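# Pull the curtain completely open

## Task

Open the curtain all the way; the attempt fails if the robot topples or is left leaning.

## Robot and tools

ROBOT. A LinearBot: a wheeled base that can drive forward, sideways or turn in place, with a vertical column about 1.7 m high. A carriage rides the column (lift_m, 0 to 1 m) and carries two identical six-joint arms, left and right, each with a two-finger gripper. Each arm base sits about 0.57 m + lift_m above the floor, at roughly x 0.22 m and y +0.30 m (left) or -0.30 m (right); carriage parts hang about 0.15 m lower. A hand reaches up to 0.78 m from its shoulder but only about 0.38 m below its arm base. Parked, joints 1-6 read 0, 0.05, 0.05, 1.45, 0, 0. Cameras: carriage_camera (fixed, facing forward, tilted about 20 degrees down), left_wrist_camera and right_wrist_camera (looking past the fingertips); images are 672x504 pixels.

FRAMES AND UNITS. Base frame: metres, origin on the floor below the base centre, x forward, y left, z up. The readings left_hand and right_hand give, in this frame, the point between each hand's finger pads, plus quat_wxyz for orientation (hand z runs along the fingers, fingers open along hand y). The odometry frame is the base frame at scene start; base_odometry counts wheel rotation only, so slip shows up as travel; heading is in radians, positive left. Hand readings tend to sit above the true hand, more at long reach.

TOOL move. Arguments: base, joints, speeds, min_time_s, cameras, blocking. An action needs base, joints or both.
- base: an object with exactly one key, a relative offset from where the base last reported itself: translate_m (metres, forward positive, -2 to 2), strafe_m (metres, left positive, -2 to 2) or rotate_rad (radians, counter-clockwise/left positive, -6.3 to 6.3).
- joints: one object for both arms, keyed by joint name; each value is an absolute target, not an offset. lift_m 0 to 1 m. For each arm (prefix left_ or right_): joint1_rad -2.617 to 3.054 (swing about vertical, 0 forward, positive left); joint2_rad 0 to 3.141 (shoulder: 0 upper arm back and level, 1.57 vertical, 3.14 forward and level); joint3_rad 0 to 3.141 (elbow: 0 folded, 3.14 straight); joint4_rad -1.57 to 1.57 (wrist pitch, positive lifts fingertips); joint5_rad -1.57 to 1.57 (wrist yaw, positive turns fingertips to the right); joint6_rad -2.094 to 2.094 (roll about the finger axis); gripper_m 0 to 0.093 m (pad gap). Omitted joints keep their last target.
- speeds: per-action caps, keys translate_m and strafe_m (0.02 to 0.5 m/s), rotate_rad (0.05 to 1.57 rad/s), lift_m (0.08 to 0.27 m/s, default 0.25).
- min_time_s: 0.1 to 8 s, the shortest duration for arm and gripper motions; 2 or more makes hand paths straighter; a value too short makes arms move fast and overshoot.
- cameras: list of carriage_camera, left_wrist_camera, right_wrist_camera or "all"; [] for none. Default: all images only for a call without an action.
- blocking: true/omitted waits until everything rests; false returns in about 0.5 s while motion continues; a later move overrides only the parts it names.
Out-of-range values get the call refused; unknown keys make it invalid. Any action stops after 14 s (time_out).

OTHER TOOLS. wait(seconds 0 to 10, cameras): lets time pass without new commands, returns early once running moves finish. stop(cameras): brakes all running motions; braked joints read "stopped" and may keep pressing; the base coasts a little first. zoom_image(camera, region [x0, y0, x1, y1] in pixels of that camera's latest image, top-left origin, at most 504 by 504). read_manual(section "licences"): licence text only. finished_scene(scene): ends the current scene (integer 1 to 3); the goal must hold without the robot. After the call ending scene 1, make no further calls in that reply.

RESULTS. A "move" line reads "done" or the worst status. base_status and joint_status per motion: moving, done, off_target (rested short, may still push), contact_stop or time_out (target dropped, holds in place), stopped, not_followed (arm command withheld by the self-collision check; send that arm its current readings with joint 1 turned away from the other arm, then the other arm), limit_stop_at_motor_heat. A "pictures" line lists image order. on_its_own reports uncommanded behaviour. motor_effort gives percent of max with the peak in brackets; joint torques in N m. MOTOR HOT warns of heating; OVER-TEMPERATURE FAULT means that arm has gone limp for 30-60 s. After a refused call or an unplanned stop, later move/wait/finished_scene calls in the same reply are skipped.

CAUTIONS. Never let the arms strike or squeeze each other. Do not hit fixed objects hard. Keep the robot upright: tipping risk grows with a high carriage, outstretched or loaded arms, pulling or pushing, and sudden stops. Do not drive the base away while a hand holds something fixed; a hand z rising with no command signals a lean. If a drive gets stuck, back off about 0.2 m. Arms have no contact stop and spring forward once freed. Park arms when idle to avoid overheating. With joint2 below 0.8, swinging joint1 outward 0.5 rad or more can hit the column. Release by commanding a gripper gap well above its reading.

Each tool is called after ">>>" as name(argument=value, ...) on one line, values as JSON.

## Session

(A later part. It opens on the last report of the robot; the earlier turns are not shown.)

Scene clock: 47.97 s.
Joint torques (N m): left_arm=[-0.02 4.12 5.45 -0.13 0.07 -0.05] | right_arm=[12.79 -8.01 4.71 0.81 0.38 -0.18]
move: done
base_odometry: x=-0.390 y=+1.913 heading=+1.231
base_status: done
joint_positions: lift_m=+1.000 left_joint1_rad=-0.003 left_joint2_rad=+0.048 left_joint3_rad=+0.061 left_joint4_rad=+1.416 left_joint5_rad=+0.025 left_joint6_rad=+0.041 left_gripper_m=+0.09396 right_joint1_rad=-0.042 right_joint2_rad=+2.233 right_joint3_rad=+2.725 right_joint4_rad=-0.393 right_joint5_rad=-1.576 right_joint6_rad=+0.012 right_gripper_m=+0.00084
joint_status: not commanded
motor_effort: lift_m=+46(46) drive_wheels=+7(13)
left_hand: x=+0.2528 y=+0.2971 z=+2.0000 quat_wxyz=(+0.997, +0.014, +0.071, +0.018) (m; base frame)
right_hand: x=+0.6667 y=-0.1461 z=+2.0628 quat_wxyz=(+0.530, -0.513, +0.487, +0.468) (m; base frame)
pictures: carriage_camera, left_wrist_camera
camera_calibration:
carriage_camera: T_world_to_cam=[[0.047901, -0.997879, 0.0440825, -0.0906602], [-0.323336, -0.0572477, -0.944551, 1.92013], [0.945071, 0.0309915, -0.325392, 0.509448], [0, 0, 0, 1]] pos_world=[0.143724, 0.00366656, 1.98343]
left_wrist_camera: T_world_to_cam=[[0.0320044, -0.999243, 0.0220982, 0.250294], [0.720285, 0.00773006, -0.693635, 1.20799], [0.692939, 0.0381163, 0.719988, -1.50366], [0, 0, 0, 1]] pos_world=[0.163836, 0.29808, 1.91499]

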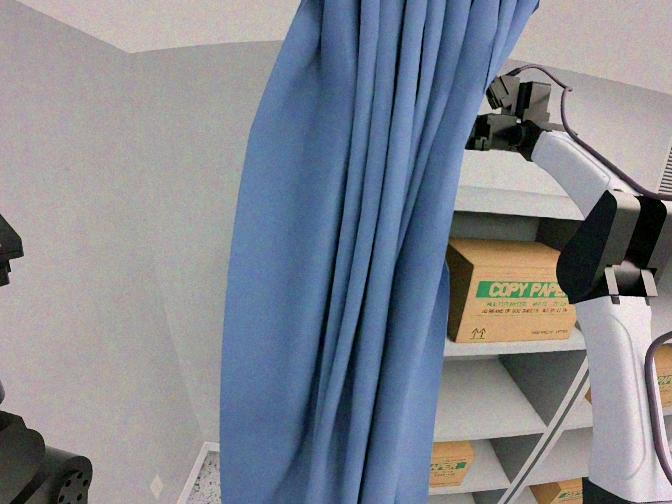

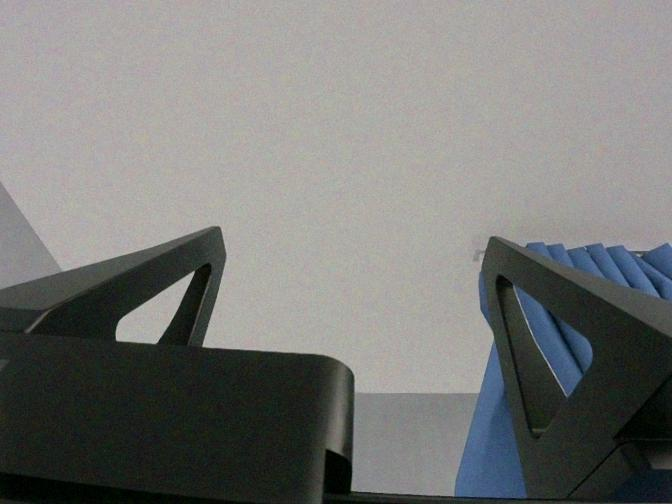

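>>> move(joints={"left_joint1_rad": -0.5}, cameras=["left_wrist_camera"])

>>> zoom_image(camera="left_wrist_camera", region=[170, 120, 672, 400])

Scene clock: 49.43 s.
Joint torques (N m): left_arm=[-0.43 4.1 5.46 -0.14 0.08 -0.05] | right_arm=[12.78 -7.95 4.7 0.85 0.31 -0.2]
move: done
base_odometry: x=-0.390 y=+1.913 heading=+1.231
base_status: not commanded
joint_positions: lift_m=+1.000 left_joint1_rad=-0.494 left_joint2_rad=+0.048 left_joint3_rad=+0.061 left_joint4_rad=+1.416 left_joint5_rad=+0.025 left_joint6_rad=+0.041 left_gripper_m=+0.09397 right_joint1_rad=-0.042 right_joint2_rad=+2.233 right_joint3_rad=+2.725 right_joint4_rad=-0.393 right_joint5_rad=-1.576 right_joint6_rad=+0.012 right_gripper_m=+0.00084
joint_status: all done
motor_effort: lift_m=+46(46) drive_wheels=+7(7)
left_hand: x=+0.2465 y=+0.2808 z=+2.0000 quat_wxyz=(+0.972, +0.031, +0.065, -0.225) (m; base frame)
right_hand: x=+0.6667 y=-0.1461 z=+2.0628 quat_wxyz=(+0.530, -0.513, +0.487, +0.468) (m; base frame)
pictures: left_wrist_camera
camera_calibration:
left_wrist_camera: T_world_to_cam=[[-0.443582, -0.89596, 0.0221635, 0.32232], [0.638546, -0.333298, -0.693666, 1.32865], [0.628884, -0.293545, 0.719956, -1.38966], [0, 0, 0, 1]] pos_world=[0.168507, 0.323693, 1.91499]

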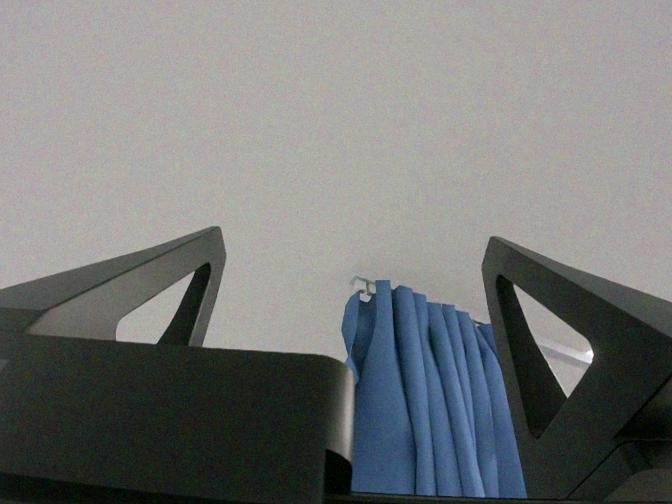

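Scaled by 1.004 from the camera's 672x504 image, which has a finer 960x720 frame.

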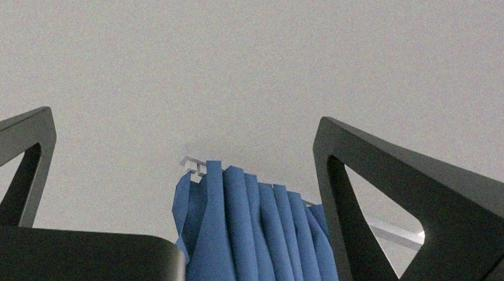

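>>> move(base={"strafe_m": -0.15}, joints={"left_joint1_rad": 0.0}, speeds={"strafe_m": 0.15})

>>> move(joints={"right_gripper_m": 0.093}, min_time_s=0.9)

>>> move(base={"strafe_m": -0.25}, speeds={"strafe_m": 0.15}, cameras=["left_wrist_camera", "carriage_camera", "right_wrist_camera"])

>>> zoom_image(camera="left_wrist_camera", region=[180, 180, 560, 360])

Scene clock: 52.20 s.
Joint torques (N m): left_arm=[0.44 4.12 5.48 -0.14 0.08 -0.05] | right_arm=[1.77 -9.28 6.02 1.16 0.31 -0.04]
move: done
base_odometry: x=-0.249 y=+1.863 heading=+1.231
base_status: done
joint_positions: lift_m=+1.000 left_joint1_rad=-0.005 left_joint2_rad=+0.048 left_joint3_rad=+0.061 left_joint4_rad=+1.416 left_joint5_rad=+0.025 left_joint6_rad=+0.041 left_gripper_m=+0.09397 right_joint1_rad=+0.081 right_joint2_rad=+2.248 right_joint3_rad=+2.714 right_joint4_rad=-0.423 right_joint5_rad=-1.576 right_joint6_rad=-0.003 right_gripper_m=+0.00084
joint_status: all done
motor_effort: lift_m=+46(46) drive_wheels=+0(8)
left_hand: x=+0.2528 y=+0.2970 z=+2.0000 quat_wxyz=(+0.997, +0.014, +0.071, +0.017) (m; base frame)
right_hand: x=+0.6518 y=-0.0916 z=+2.0516 quat_wxyz=(+0.490, -0.532, +0.466, +0.510) (m; base frame)
pictures: none

Scene clock: 53.40 s.
Joint torques (N m): left_arm=[0.46 4.14 5.45 -0.14 0.09 -0.06] | right_arm=[1.91 -9.14 6.02 1.19 0.04 -0.09]
move: done
base_odometry: x=-0.249 y=+1.863 heading=+1.231
base_status: not commanded
joint_positions: lift_m=+1.000 left_joint1_rad=-0.005 left_joint2_rad=+0.048 left_joint3_rad=+0.061 left_joint4_rad=+1.416 left_joint5_rad=+0.025 left_joint6_rad=+0.041 left_gripper_m=+0.09397 right_joint1_rad=+0.081 right_joint2_rad=+2.248 right_joint3_rad=+2.714 right_joint4_rad=-0.423 right_joint5_rad=-1.550 right_joint6_rad=-0.003 right_gripper_m=+0.09294
joint_status: all done
motor_effort: lift_m=+46(46) drive_wheels=+0(1)
left_hand: x=+0.2528 y=+0.2970 z=+2.0000 quat_wxyz=(+0.997, +0.014, +0.071, +0.017) (m; base frame)
right_hand: x=+0.6563 y=-0.0913 z=+2.0518 quat_wxyz=(+0.497, -0.526, +0.472, +0.504) (m; base frame)
pictures: none

Scene clock: 56.07 s.
Joint torques (N m): left_arm=[0.39 4.14 5.49 -0.15 0.09 -0.05] | right_arm=[0.58 -9.26 6.15 1.16 0.05 -0.06]
move: done
base_odometry: x=-0.013 y=+1.780 heading=+1.230
base_status: done
joint_positions: lift_m=+1.000 left_joint1_rad=-0.004 left_joint2_rad=+0.048 left_joint3_rad=+0.061 left_joint4_rad=+1.416 left_joint5_rad=+0.025 left_joint6_rad=+0.041 left_gripper_m=+0.09397 right_joint1_rad=+0.097 right_joint2_rad=+2.248 right_joint3_rad=+2.714 right_joint4_rad=-0.423 right_joint5_rad=-1.549 right_joint6_rad=-0.003 right_gripper_m=+0.09295
joint_status: not commanded
motor_effort: lift_m=+46(46) drive_wheels=-3(12)
left_hand: x=+0.2528 y=+0.2971 z=+2.0000 quat_wxyz=(+0.997, +0.014, +0.071, +0.018) (m; base frame)
right_hand: x=+0.6529 y=-0.0842 z=+2.0518 quat_wxyz=(+0.493, -0.529, +0.468, +0.507) (m; base frame)
pictures: carriage_camera, left_wrist_camera, right_wrist_camera
camera_calibration:
carriage_camera: T_world_to_cam=[[0.047901, -0.997879, 0.0440825, -0.0906602], [-0.323336, -0.0572477, -0.944551, 1.92013], [0.945071, 0.0309915, -0.325392, 0.509448], [0, 0, 0, 1]] pos_world=[0.143724, 0.00366656, 1.98343]
left_wrist_camera: T_world_to_cam=[[0.0308718, -0.999279, 0.0220831, 0.250618], [0.720271, 0.00692289, -0.693658, 1.20828], [0.693006, 0.0373203, 0.719966, -1.5034], [0, 0, 0, 1]] pos_world=[0.163838, 0.29818, 1.91499]
right_wrist_camera: T_world_to_cam=[[0.99642, 0.0689056, 0.0489823, -0.746544], [0.0795374, -0.567689, -0.819392, 1.58924], [-0.028654, 0.820354, -0.571137, 1.38896], [0, 0, 0, 1]] pos_world=[0.657266, -0.185804, 2.13207]

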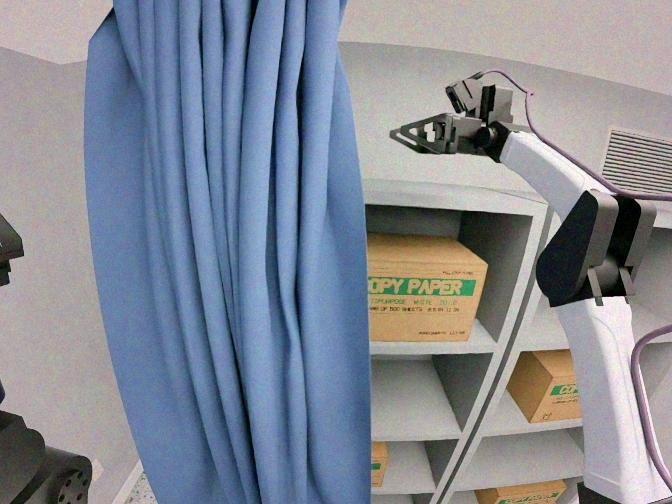

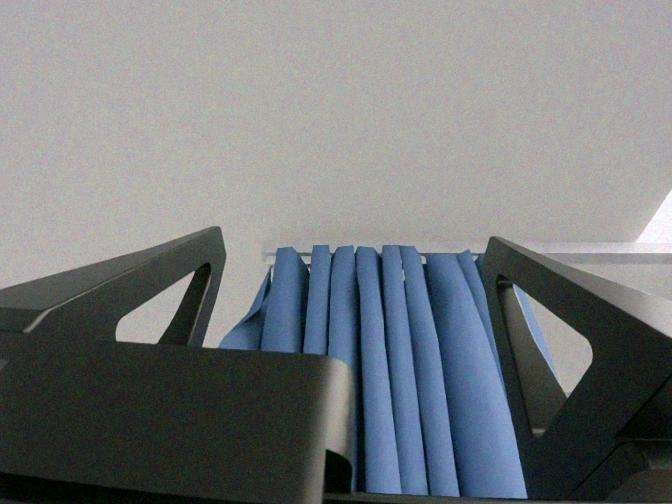

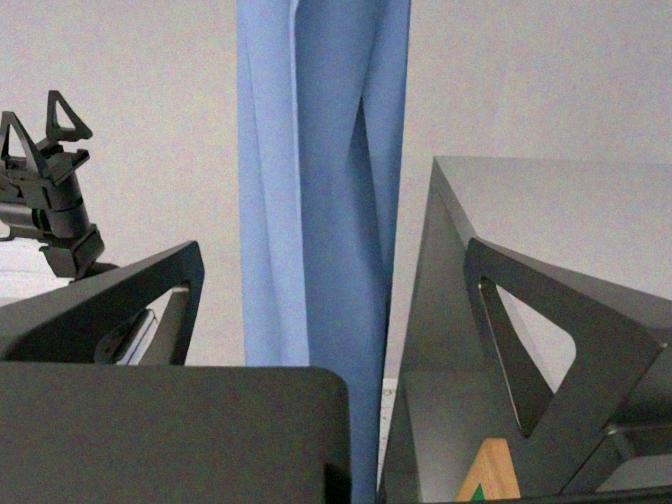

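Scaled by 1.326 from the camera's 672x504 image, which has a finer 960x720 frame.

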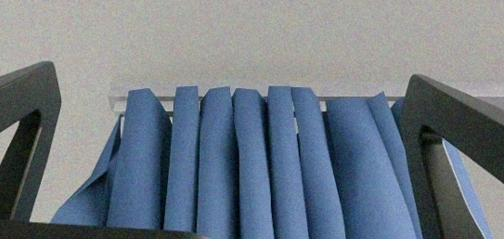

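>>> move(joints={"left_joint1_rad": -0.25}, cameras=["left_wrist_camera"])

>>> zoom_image(camera="left_wrist_camera", region=[200, 200, 500, 360])

Scene clock: 57.63 s.
Joint torques (N m): left_arm=[-0.39 4.12 5.49 -0.14 0.08 -0.05] | right_arm=[0.38 -9.25 6.15 1.17 0.01 -0.06]
move: done
base_odometry: x=-0.013 y=+1.780 heading=+1.230
base_status: not commanded
joint_positions: lift_m=+1.000 left_joint1_rad=-0.245 left_joint2_rad=+0.048 left_joint3_rad=+0.061 left_joint4_rad=+1.416 left_joint5_rad=+0.025 left_joint6_rad=+0.041 left_gripper_m=+0.09397 right_joint1_rad=+0.097 right_joint2_rad=+2.248 right_joint3_rad=+2.714 right_joint4_rad=-0.423 right_joint5_rad=-1.549 right_joint6_rad=-0.003 right_gripper_m=+0.09295
joint_status: all done
motor_effort: lift_m=+46(46) drive_wheels=-2(3)
left_hand: x=+0.2507 y=+0.2887 z=+2.0000 quat_wxyz=(+0.992, +0.023, +0.068, -0.102) (m; base frame)
right_hand: x=+0.6529 y=-0.0842 z=+2.0518 quat_wxyz=(+0.493, -0.529, +0.468, +0.507) (m; base frame)
pictures: left_wrist_camera
camera_calibration:
left_wrist_camera: T_world_to_cam=[[-0.208229, -0.977829, 0.0221547, 0.295914], [0.701128, -0.165022, -0.693676, 1.26437], [0.681953, -0.12891, 0.719946, -1.45078], [0, 0, 0, 1]] pos_world=[0.164496, 0.310982, 1.91499]

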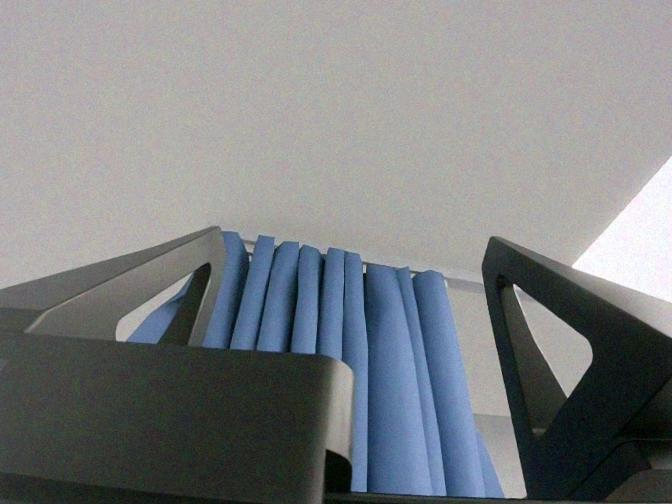

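Scaled by 1.680 from the camera's 672x504 image, which has a finer 960x720 frame.

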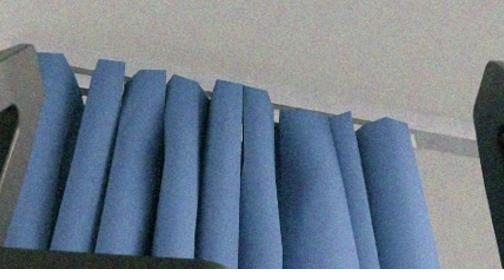

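>>> move(base={"translate_m": -0.012}, speeds={"translate_m": 0.1})

>>> move(base={"strafe_m": 0.14}, speeds={"strafe_m": 0.15}, cameras=["carriage_camera", "right_wrist_camera"])

Scene clock: 60.50 s.
Joint torques (N m): left_arm=[-0.42 4.05 5.42 -0.15 0.09 -0.03] | right_arm=[0.36 -9.4 6.08 1.22 0.03 -0.09]
move: done
base_odometry: x=-0.017 y=+1.768 heading=+1.230
base_status: done
joint_positions: lift_m=+1.000 left_joint1_rad=-0.245 left_joint2_rad=+0.048 left_joint3_rad=+0.061 left_joint4_rad=+1.418 left_joint5_rad=+0.025 left_joint6_rad=+0.041 left_gripper_m=+0.09397 right_joint1_rad=+0.098 right_joint2_rad=+2.248 right_joint3_rad=+2.714 right_joint4_rad=-0.424 right_joint5_rad=-1.550 right_joint6_rad=-0.003 right_gripper_m=+0.09295
joint_status: not commanded
motor_effort: lift_m=+46(46) drive_wheels=+1(8)
left_hand: x=+0.2502 y=+0.2888 z=+2.0001 quat_wxyz=(+0.992, +0.022, +0.067, -0.102) (m; base frame)
right_hand: x=+0.6526 y=-0.0838 z=+2.0518 quat_wxyz=(+0.492, -0.530, +0.468, +0.508) (m; base frame)
pictures: none

Scene clock: 62.33 s.
Joint torques (N m): left_arm=[-0.32 4.12 5.46 -0.16 0.09 -0.05] | right_arm=[0.38 -9.29 6.05 1.21 0.04 -0.07]
move: done
base_odometry: x=-0.149 y=+1.815 heading=+1.231
base_status: done
joint_positions: lift_m=+1.000 left_joint1_rad=-0.246 left_joint2_rad=+0.048 left_joint3_rad=+0.061 left_joint4_rad=+1.417 left_joint5_rad=+0.025 left_joint6_rad=+0.041 left_gripper_m=+0.09397 right_joint1_rad=+0.101 right_joint2_rad=+2.248 right_joint3_rad=+2.714 right_joint4_rad=-0.425 right_joint5_rad=-1.550 right_joint6_rad=-0.003 right_gripper_m=+0.09295
joint_status: not commanded
motor_effort: lift_m=+46(46) drive_wheels=+0(7)
left_hand: x=+0.2504 y=+0.2888 z=+2.0001 quat_wxyz=(+0.992, +0.022, +0.068, -0.103) (m; base frame)
right_hand: x=+0.6521 y=-0.0828 z=+2.0517 quat_wxyz=(+0.492, -0.530, +0.468, +0.509) (m; base frame)
pictures: carriage_camera, right_wrist_camera
camera_calibration:
carriage_camera: T_world_to_cam=[[0.047901, -0.997879, 0.0440825, -0.0906602], [-0.323336, -0.0572477, -0.944551, 1.92013], [0.945071, 0.0309915, -0.325392, 0.509448], [0, 0, 0, 1]] pos_world=[0.143724, 0.00366656, 1.98343]
right_wrist_camera: T_world_to_cam=[[0.996224, 0.0727114, 0.0474377, -0.742234], [0.0804423, -0.567569, -0.819387, 1.58945], [-0.0326546, 0.820109, -0.571275, 1.39054], [0, 0, 0, 1]] pos_world=[0.65698, -0.184301, 2.13197]

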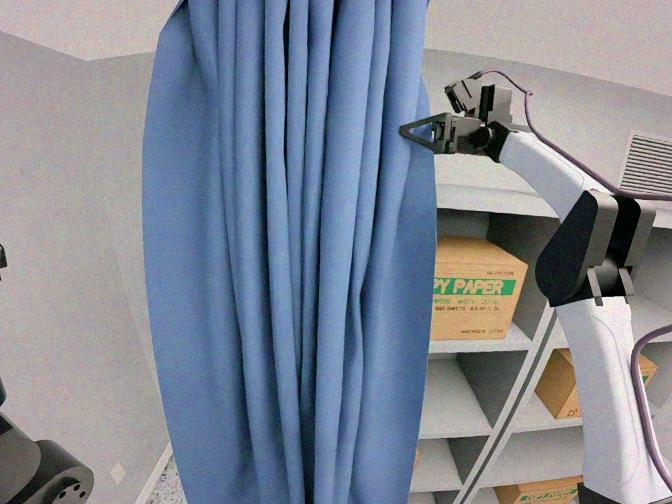

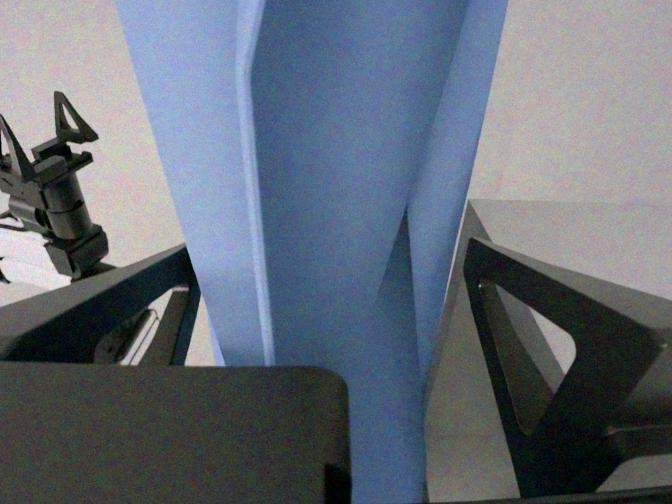

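>>> move(joints={"right_gripper_m": 0.0}, min_time_s=0.8, cameras=["carriage_camera", "right_wrist_camera"])

Scene clock: 64.73 s.
Joint torques (N m): left_arm=[-0.32 4.12 5.41 -0.15 0.09 -0.06] | right_arm=[0.25 -9.28 5.89 1.23 0.03 -0.12]
move: done
base_odometry: x=-0.149 y=+1.815 heading=+1.231
base_status: not commanded
joint_positions: lift_m=+1.000 left_joint1_rad=-0.246 left_joint2_rad=+0.048 left_joint3_rad=+0.061 left_joint4_rad=+1.417 left_joint5_rad=+0.025 left_joint6_rad=+0.041 left_gripper_m=+0.09397 right_joint1_rad=+0.101 right_joint2_rad=+2.248 right_joint3_rad=+2.714 right_joint4_rad=-0.425 right_joint5_rad=-1.550 right_joint6_rad=-0.003 right_gripper_m=+0.00352
joint_status: all done
motor_effort: lift_m=+46(46) drive_wheels=+0(1)
left_hand: x=+0.2504 y=+0.2888 z=+2.0001 quat_wxyz=(+0.992, +0.022, +0.068, -0.103) (m; base frame)
right_hand: x=+0.6521 y=-0.0828 z=+2.0517 quat_wxyz=(+0.492, -0.530, +0.468, +0.509) (m; base frame)
pictures: carriage_camera, right_wrist_camera
camera_calibration:
carriage_camera: T_world_to_cam=[[0.047901, -0.997879, 0.0440825, -0.0906602], [-0.323336, -0.0572477, -0.944551, 1.92013], [0.945071, 0.0309915, -0.325392, 0.509448], [0, 0, 0, 1]] pos_world=[0.143724, 0.00366656, 1.98343]
right_wrist_camera: T_world_to_cam=[[0.996224, 0.0727114, 0.0474377, -0.742234], [0.0804423, -0.567569, -0.819387, 1.58945], [-0.0326546, 0.820109, -0.571275, 1.39054], [0, 0, 0, 1]] pos_world=[0.65698, -0.184301, 2.13197]

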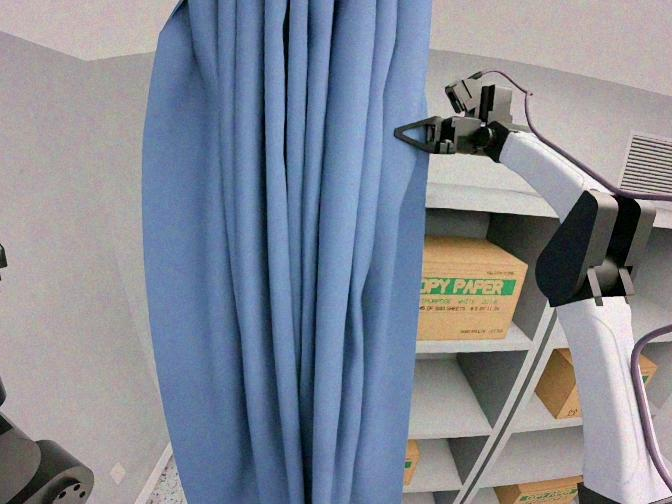

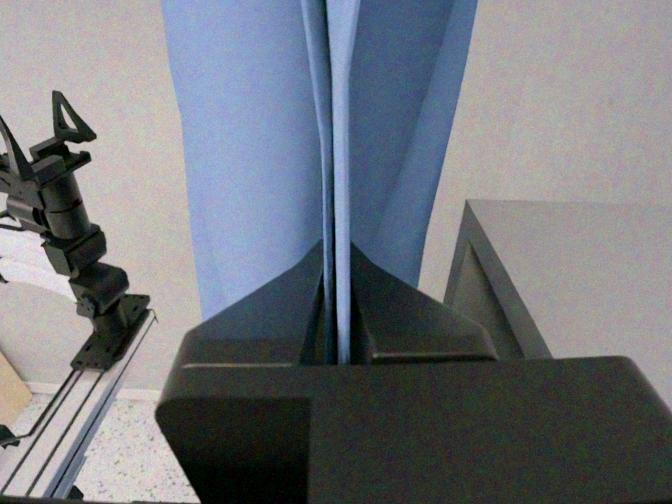

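>>> move(base={"strafe_m": 0.2}, speeds={"strafe_m": 0.15})

>>> move(base={"strafe_m": 0.06}, joints={"left_joint1_rad": -0.4}, speeds={"strafe_m": 0.08}, cameras=["left_wrist_camera", "carriage_camera"])

Scene clock: 68.13 s.
Joint torques (N m): left_arm=[-0.28 4.12 5.46 -0.15 0.08 -0.05] | right_arm=[10.33 -7.86 4.6 0.58 0.11 -0.09]
move: done
base_odometry: x=-0.338 y=+1.882 heading=+1.230
base_status: done
joint_positions: lift_m=+1.000 left_joint1_rad=-0.247 left_joint2_rad=+0.048 left_joint3_rad=+0.061 left_joint4_rad=+1.417 left_joint5_rad=+0.025 left_joint6_rad=+0.041 left_gripper_m=+0.09397 right_joint1_rad=-0.012 right_joint2_rad=+2.233 right_joint3_rad=+2.727 right_joint4_rad=-0.366 right_joint5_rad=-1.551 right_joint6_rad=-0.003 right_gripper_m=+0.00340
joint_status: not commanded
motor_effort: lift_m=+46(46) drive_wheels=+5(9)
left_hand: x=+0.2504 y=+0.2887 z=+2.0001 quat_wxyz=(+0.992, +0.023, +0.068, -0.103) (m; base frame)
right_hand: x=+0.6656 y=-0.1330 z=+2.0659 quat_wxyz=(+0.540, -0.524, +0.474, +0.458) (m; base frame)
pictures: none

Scene clock: 69.50 s.
Joint torques (N m): left_arm=[-0.34 4.12 5.46 -0.15 0.09 -0.06] | right_arm=[13.56 -7.25 4.07 0.52 0.02 -0.09]
move: done
base_odometry: x=-0.394 y=+1.901 heading=+1.230
base_status: done
joint_positions: lift_m=+1.000 left_joint1_rad=-0.395 left_joint2_rad=+0.048 left_joint3_rad=+0.061 left_joint4_rad=+1.417 left_joint5_rad=+0.025 left_joint6_rad=+0.041 left_gripper_m=+0.09397 right_joint1_rad=-0.053 right_joint2_rad=+2.227 right_joint3_rad=+2.732 right_joint4_rad=-0.363 right_joint5_rad=-1.544 right_joint6_rad=+0.001 right_gripper_m=+0.00340
joint_status: all done
motor_effort: lift_m=+46(46) drive_wheels=+7(15)
left_hand: x=+0.2482 y=+0.2839 z=+2.0001 quat_wxyz=(+0.982, +0.028, +0.066, -0.176) (m; base frame)
right_hand: x=+0.6699 y=-0.1512 z=+2.0703 quat_wxyz=(+0.553, -0.514, +0.483, +0.443) (m; base frame)
pictures: carriage_camera, left_wrist_camera
camera_calibration:
carriage_camera: T_world_to_cam=[[0.047901, -0.997879, 0.0440825, -0.0906602], [-0.323336, -0.0572477, -0.944551, 1.92013], [0.945071, 0.0309915, -0.325392, 0.509448], [0, 0, 0, 1]] pos_world=[0.143724, 0.00366656, 1.98343]
left_wrist_camera: T_world_to_cam=[[-0.352259, -0.93564, 0.0221446, 0.314507], [0.669042, -0.268292, -0.69311, 1.30145], [0.654443, -0.229339, 0.720492, -1.41544], [0, 0, 0, 1]] pos_world=[0.16639, 0.318818, 1.9149]

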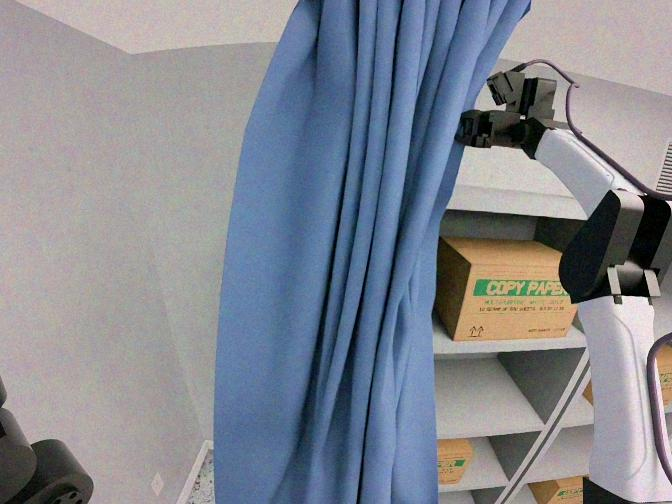

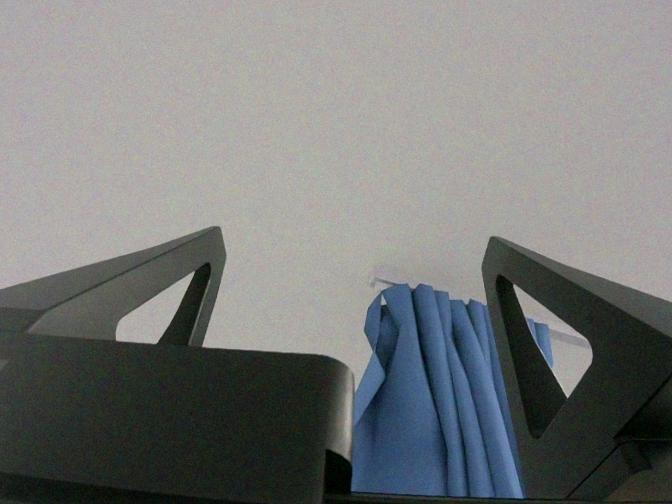

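>>> zoom_image(camera="left_wrist_camera", region=[360, 250, 600, 400])

>>> zoom_image(camera="carriage_camera", region=[280, 0, 560, 160])

Scaled by 2.100 from the camera's 672x504 image, which has a finer 960x720 frame.

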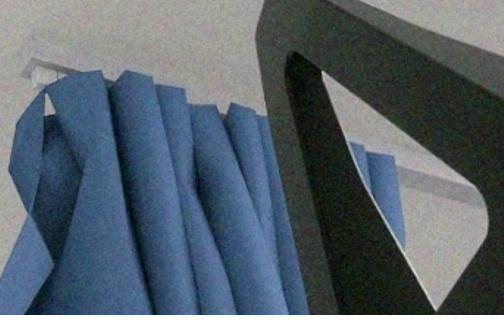

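Scaled by 1.800 from the camera's 672x504 image, which has a finer 960x720 frame.

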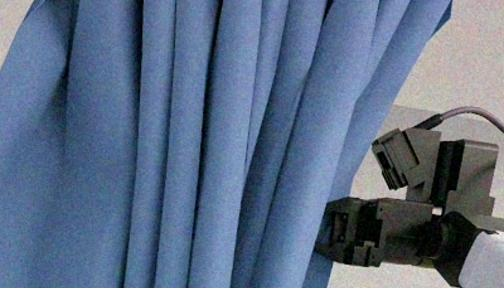

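>>> move(base={"strafe_m": 0.02}, speeds={"strafe_m": 0.08})

>>> move(base={"strafe_m": -0.15}, speeds={"strafe_m": 0.1})

>>> move(joints={"right_gripper_m": 0.093, "left_joint1_rad": -0.25}, min_time_s=1.2, cameras=["left_wrist_camera", "carriage_camera", "right_wrist_camera"])

Scene clock: 71.60 s.
Joint torques (N m): left_arm=[-0.31 4.15 5.46 -0.16 0.08 -0.06] | right_arm=[15.27 -7.3 3.99 0.56 -0.1 -0.12]
move: done
base_odometry: x=-0.413 y=+1.908 heading=+1.229
base_status: done
joint_positions: lift_m=+1.000 left_joint1_rad=-0.396 left_joint2_rad=+0.048 left_joint3_rad=+0.061 left_joint4_rad=+1.417 left_joint5_rad=+0.025 left_joint6_rad=+0.041 left_gripper_m=+0.09397 right_joint1_rad=-0.069 right_joint2_rad=+2.224 right_joint3_rad=+2.732 right_joint4_rad=-0.363 right_joint5_rad=-1.536 right_joint6_rad=+0.004 right_gripper_m=+0.00340
joint_status: not commanded
motor_effort: lift_m=+46(46) drive_wheels=+8(15)
left_hand: x=+0.2482 y=+0.2839 z=+2.0001 quat_wxyz=(+0.982, +0.028, +0.066, -0.177) (m; base frame)
right_hand: x=+0.6729 y=-0.1589 z=+2.0715 quat_wxyz=(+0.559, -0.508, +0.489, +0.436) (m; base frame)
pictures: none

Scene clock: 73.80 s.
Joint torques (N m): left_arm=[-0.27 4.14 5.46 -0.16 0.1 -0.05] | right_arm=[2.89 -8.23 5.33 1.06 0 -0.09]
move: done
base_odometry: x=-0.272 y=+1.857 heading=+1.229
base_status: done
joint_positions: lift_m=+1.000 left_joint1_rad=-0.396 left_joint2_rad=+0.048 left_joint3_rad=+0.061 left_joint4_rad=+1.417 left_joint5_rad=+0.025 left_joint6_rad=+0.041 left_gripper_m=+0.09397 right_joint1_rad=+0.070 right_joint2_rad=+2.235 right_joint3_rad=+2.721 right_joint4_rad=-0.411 right_joint5_rad=-1.540 right_joint6_rad=+0.004 right_gripper_m=+0.00340
joint_status: not commanded
motor_effort: lift_m=+46(46) drive_wheels=+2(9)
left_hand: x=+0.2482 y=+0.2839 z=+2.0001 quat_wxyz=(+0.982, +0.028, +0.066, -0.177) (m; base frame)
right_hand: x=+0.6544 y=-0.0966 z=+2.0601 quat_wxyz=(+0.508, -0.526, +0.471, +0.493) (m; base frame)
pictures: none

Scene clock: 75.30 s.
Joint torques (N m): left_arm=[0.59 4.11 5.45 -0.15 0.09 -0.05] | right_arm=[1.72 -8.73 5.44 1.12 -0.04 -0.11]
move: done
base_odometry: x=-0.272 y=+1.857 heading=+1.229
base_status: not commanded
joint_positions: lift_m=+1.000 left_joint1_rad=-0.256 left_joint2_rad=+0.048 left_joint3_rad=+0.061 left_joint4_rad=+1.417 left_joint5_rad=+0.025 left_joint6_rad=+0.041 left_gripper_m=+0.09397 right_joint1_rad=+0.083 right_joint2_rad=+2.240 right_joint3_rad=+2.721 right_joint4_rad=-0.419 right_joint5_rad=-1.541 right_joint6_rad=+0.004 right_gripper_m=+0.09294
joint_status: all done
motor_effort: lift_m=+46(46) drive_wheels=-2(4)
left_hand: x=+0.2504 y=+0.2884 z=+2.0001 quat_wxyz=(+0.992, +0.023, +0.068, -0.108) (m; base frame)
right_hand: x=+0.6536 y=-0.0907 z=+2.0571 quat_wxyz=(+0.502, -0.527, +0.471, +0.499) (m; base frame)
pictures: carriage_camera, left_wrist_camera, right_wrist_camera
camera_calibration:
carriage_camera: T_world_to_cam=[[0.047901, -0.997879, 0.0440825, -0.0906602], [-0.323336, -0.0572477, -0.944551, 1.92013], [0.945071, 0.0309915, -0.325392, 0.509448], [0, 0, 0, 1]] pos_world=[0.143724, 0.00366656, 1.98343]
left_wrist_camera: T_world_to_cam=[[-0.219759, -0.975303, 0.0221508, 0.29771], [0.699637, -0.173387, -0.693141, 1.26623], [0.679863, -0.136827, 0.720461, -1.44881], [0, 0, 0, 1]] pos_world=[0.16451, 0.311671, 1.9149]
right_wrist_camera: T_world_to_cam=[[0.997115, 0.0464567, 0.0600351, -0.77226], [0.0758073, -0.568134, -0.819437, 1.5924], [-0.00396039, 0.821624, -0.570016, 1.37897], [0, 0, 0, 1]] pos_world=[0.654777, -0.192422, 2.13727]

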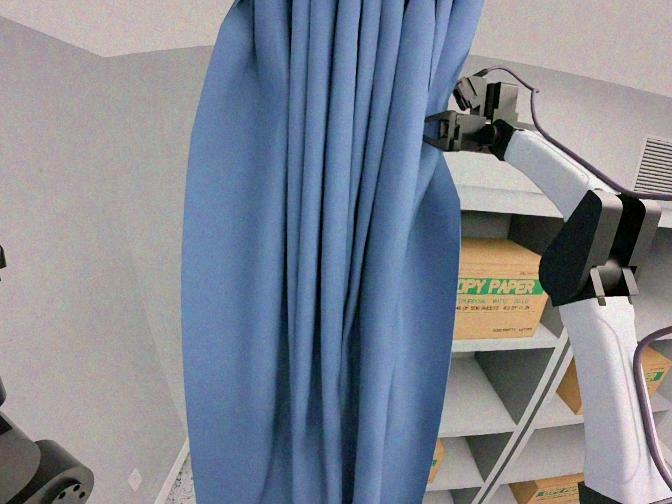

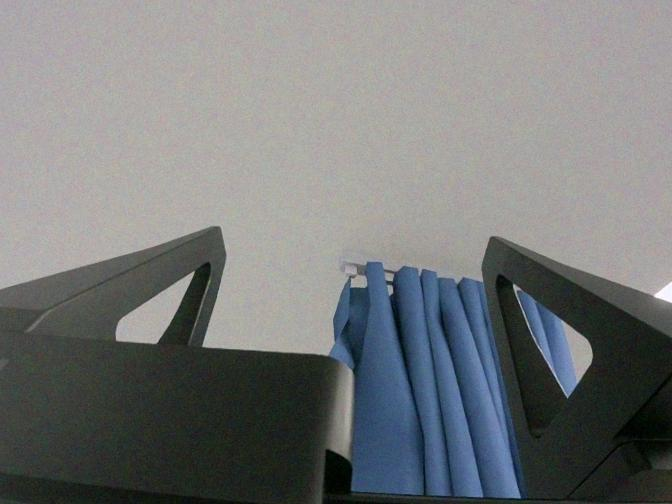

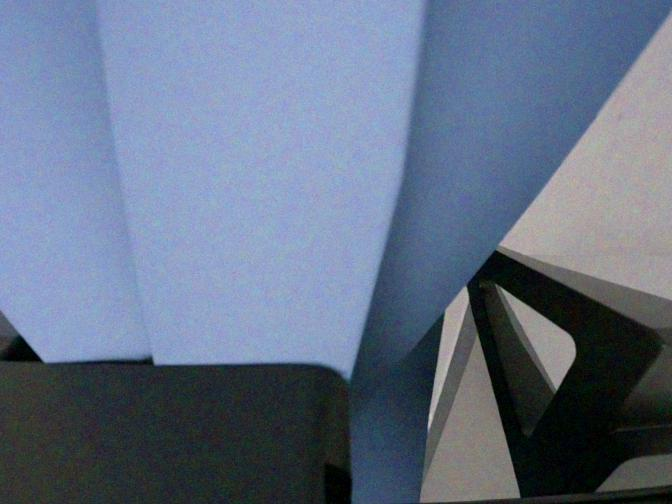

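>>> move(base={"strafe_m": -0.25}, speeds={"strafe_m": 0.15}, cameras=["left_wrist_camera"])

>>> zoom_image(camera="left_wrist_camera", region=[200, 200, 500, 360])

>>> move(base={"translate_m": -0.5}, speeds={"translate_m": 0.3}, cameras=["carriage_camera"])

>>> zoom_image(camera="carriage_camera", region=[60, 0, 360, 200])

Scene clock: 78.57 s.
Joint torques (N m): left_arm=[0.49 4.14 5.46 -0.15 0.09 -0.05] | right_arm=[0.49 -8.68 5.23 1.11 -0.06 -0.15]
move: done
base_odometry: x=-0.036 y=+1.773 heading=+1.229
base_status: done
joint_positions: lift_m=+1.000 left_joint1_rad=-0.255 left_joint2_rad=+0.048 left_joint3_rad=+0.061 left_joint4_rad=+1.417 left_joint5_rad=+0.025 left_joint6_rad=+0.041 left_gripper_m=+0.09397 right_joint1_rad=+0.097 right_joint2_rad=+2.240 right_joint3_rad=+2.721 right_joint4_rad=-0.420 right_joint5_rad=-1.541 right_joint6_rad=+0.004 right_gripper_m=+0.09295
joint_status: not commanded
motor_effort: lift_m=+46(46) drive_wheels=+0(9)
left_hand: x=+0.2504 y=+0.2884 z=+2.0001 quat_wxyz=(+0.992, +0.023, +0.068, -0.107) (m; base frame)
right_hand: x=+0.6506 y=-0.0845 z=+2.0570 quat_wxyz=(+0.498, -0.529, +0.468, +0.503) (m; base frame)
pictures: left_wrist_camera
camera_calibration:
left_wrist_camera: T_world_to_cam=[[-0.218704, -0.975538, 0.0222173, 0.297385], [0.699839, -0.172681, -0.693114, 1.26591], [0.679995, -0.136038, 0.720486, -1.44913], [0, 0, 0, 1]] pos_world=[0.164509, 0.311572, 1.9149]

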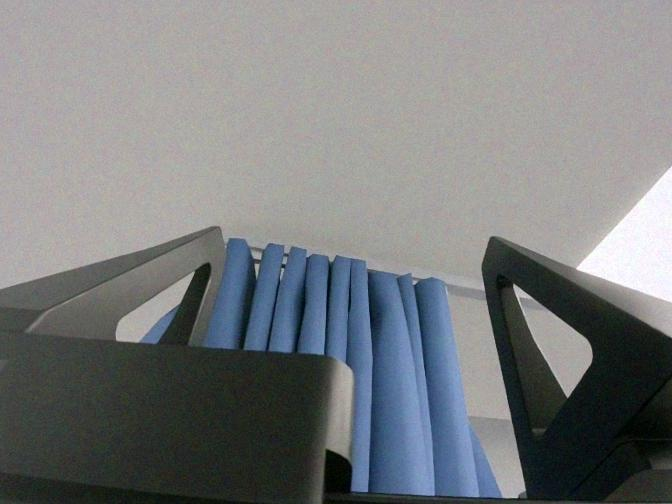

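Scaled by 1.680 from the camera's 672x504 image, which has a finer 960x720 frame.

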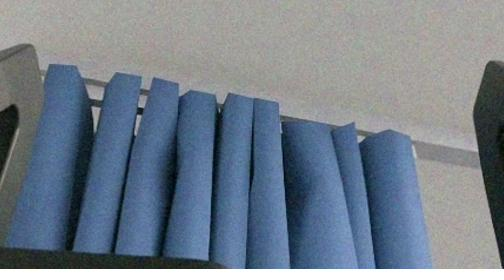

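Scene clock: 81.73 s.
Joint torques (N m): left_arm=[0.47 4.19 5.42 -0.15 0.09 -0.04] | right_arm=[0.38 -9.01 5.42 1.16 -0.05 -0.09]
move: done
base_odometry: x=-0.204 y=+1.302 heading=+1.228
base_status: done
joint_positions: lift_m=+1.000 left_joint1_rad=-0.255 left_joint2_rad=+0.048 left_joint3_rad=+0.061 left_joint4_rad=+1.416 left_joint5_rad=+0.025 left_joint6_rad=+0.041 left_gripper_m=+0.09397 right_joint1_rad=+0.097 right_joint2_rad=+2.244 right_joint3_rad=+2.721 right_joint4_rad=-0.422 right_joint5_rad=-1.541 right_joint6_rad=+0.004 right_gripper_m=+0.09295
joint_status: not commanded
motor_effort: lift_m=+46(46) drive_wheels=+0(10)
left_hand: x=+0.2505 y=+0.2884 z=+2.0000 quat_wxyz=(+0.992, +0.023, +0.068, -0.107) (m; base frame)
right_hand: x=+0.6518 y=-0.0844 z=+2.0554 quat_wxyz=(+0.496, -0.528, +0.469, +0.504) (m; base frame)
pictures: carriage_camera
camera_calibration:
carriage_camera: T_world_to_cam=[[0.047901, -0.997879, 0.0440825, -0.0906602], [-0.323336, -0.0572477, -0.944551, 1.92013], [0.945071, 0.0309915, -0.325392, 0.509448], [0, 0, 0, 1]] pos_world=[0.143724, 0.00366656, 1.98343]

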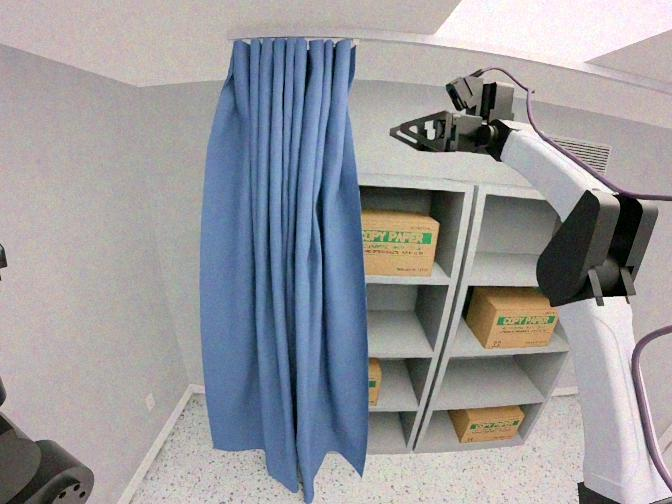

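Scaled by 1.680 from the camera's 672x504 image, which has a finer 960x720 frame.

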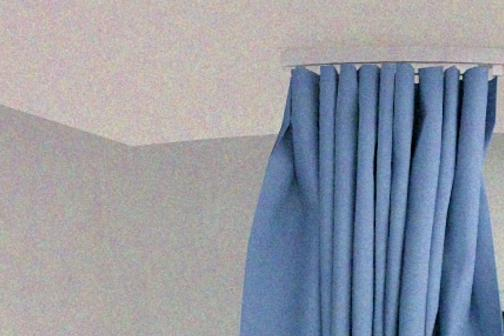

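>>> finished_scene(scene=3)

The scene is finished: the task was done.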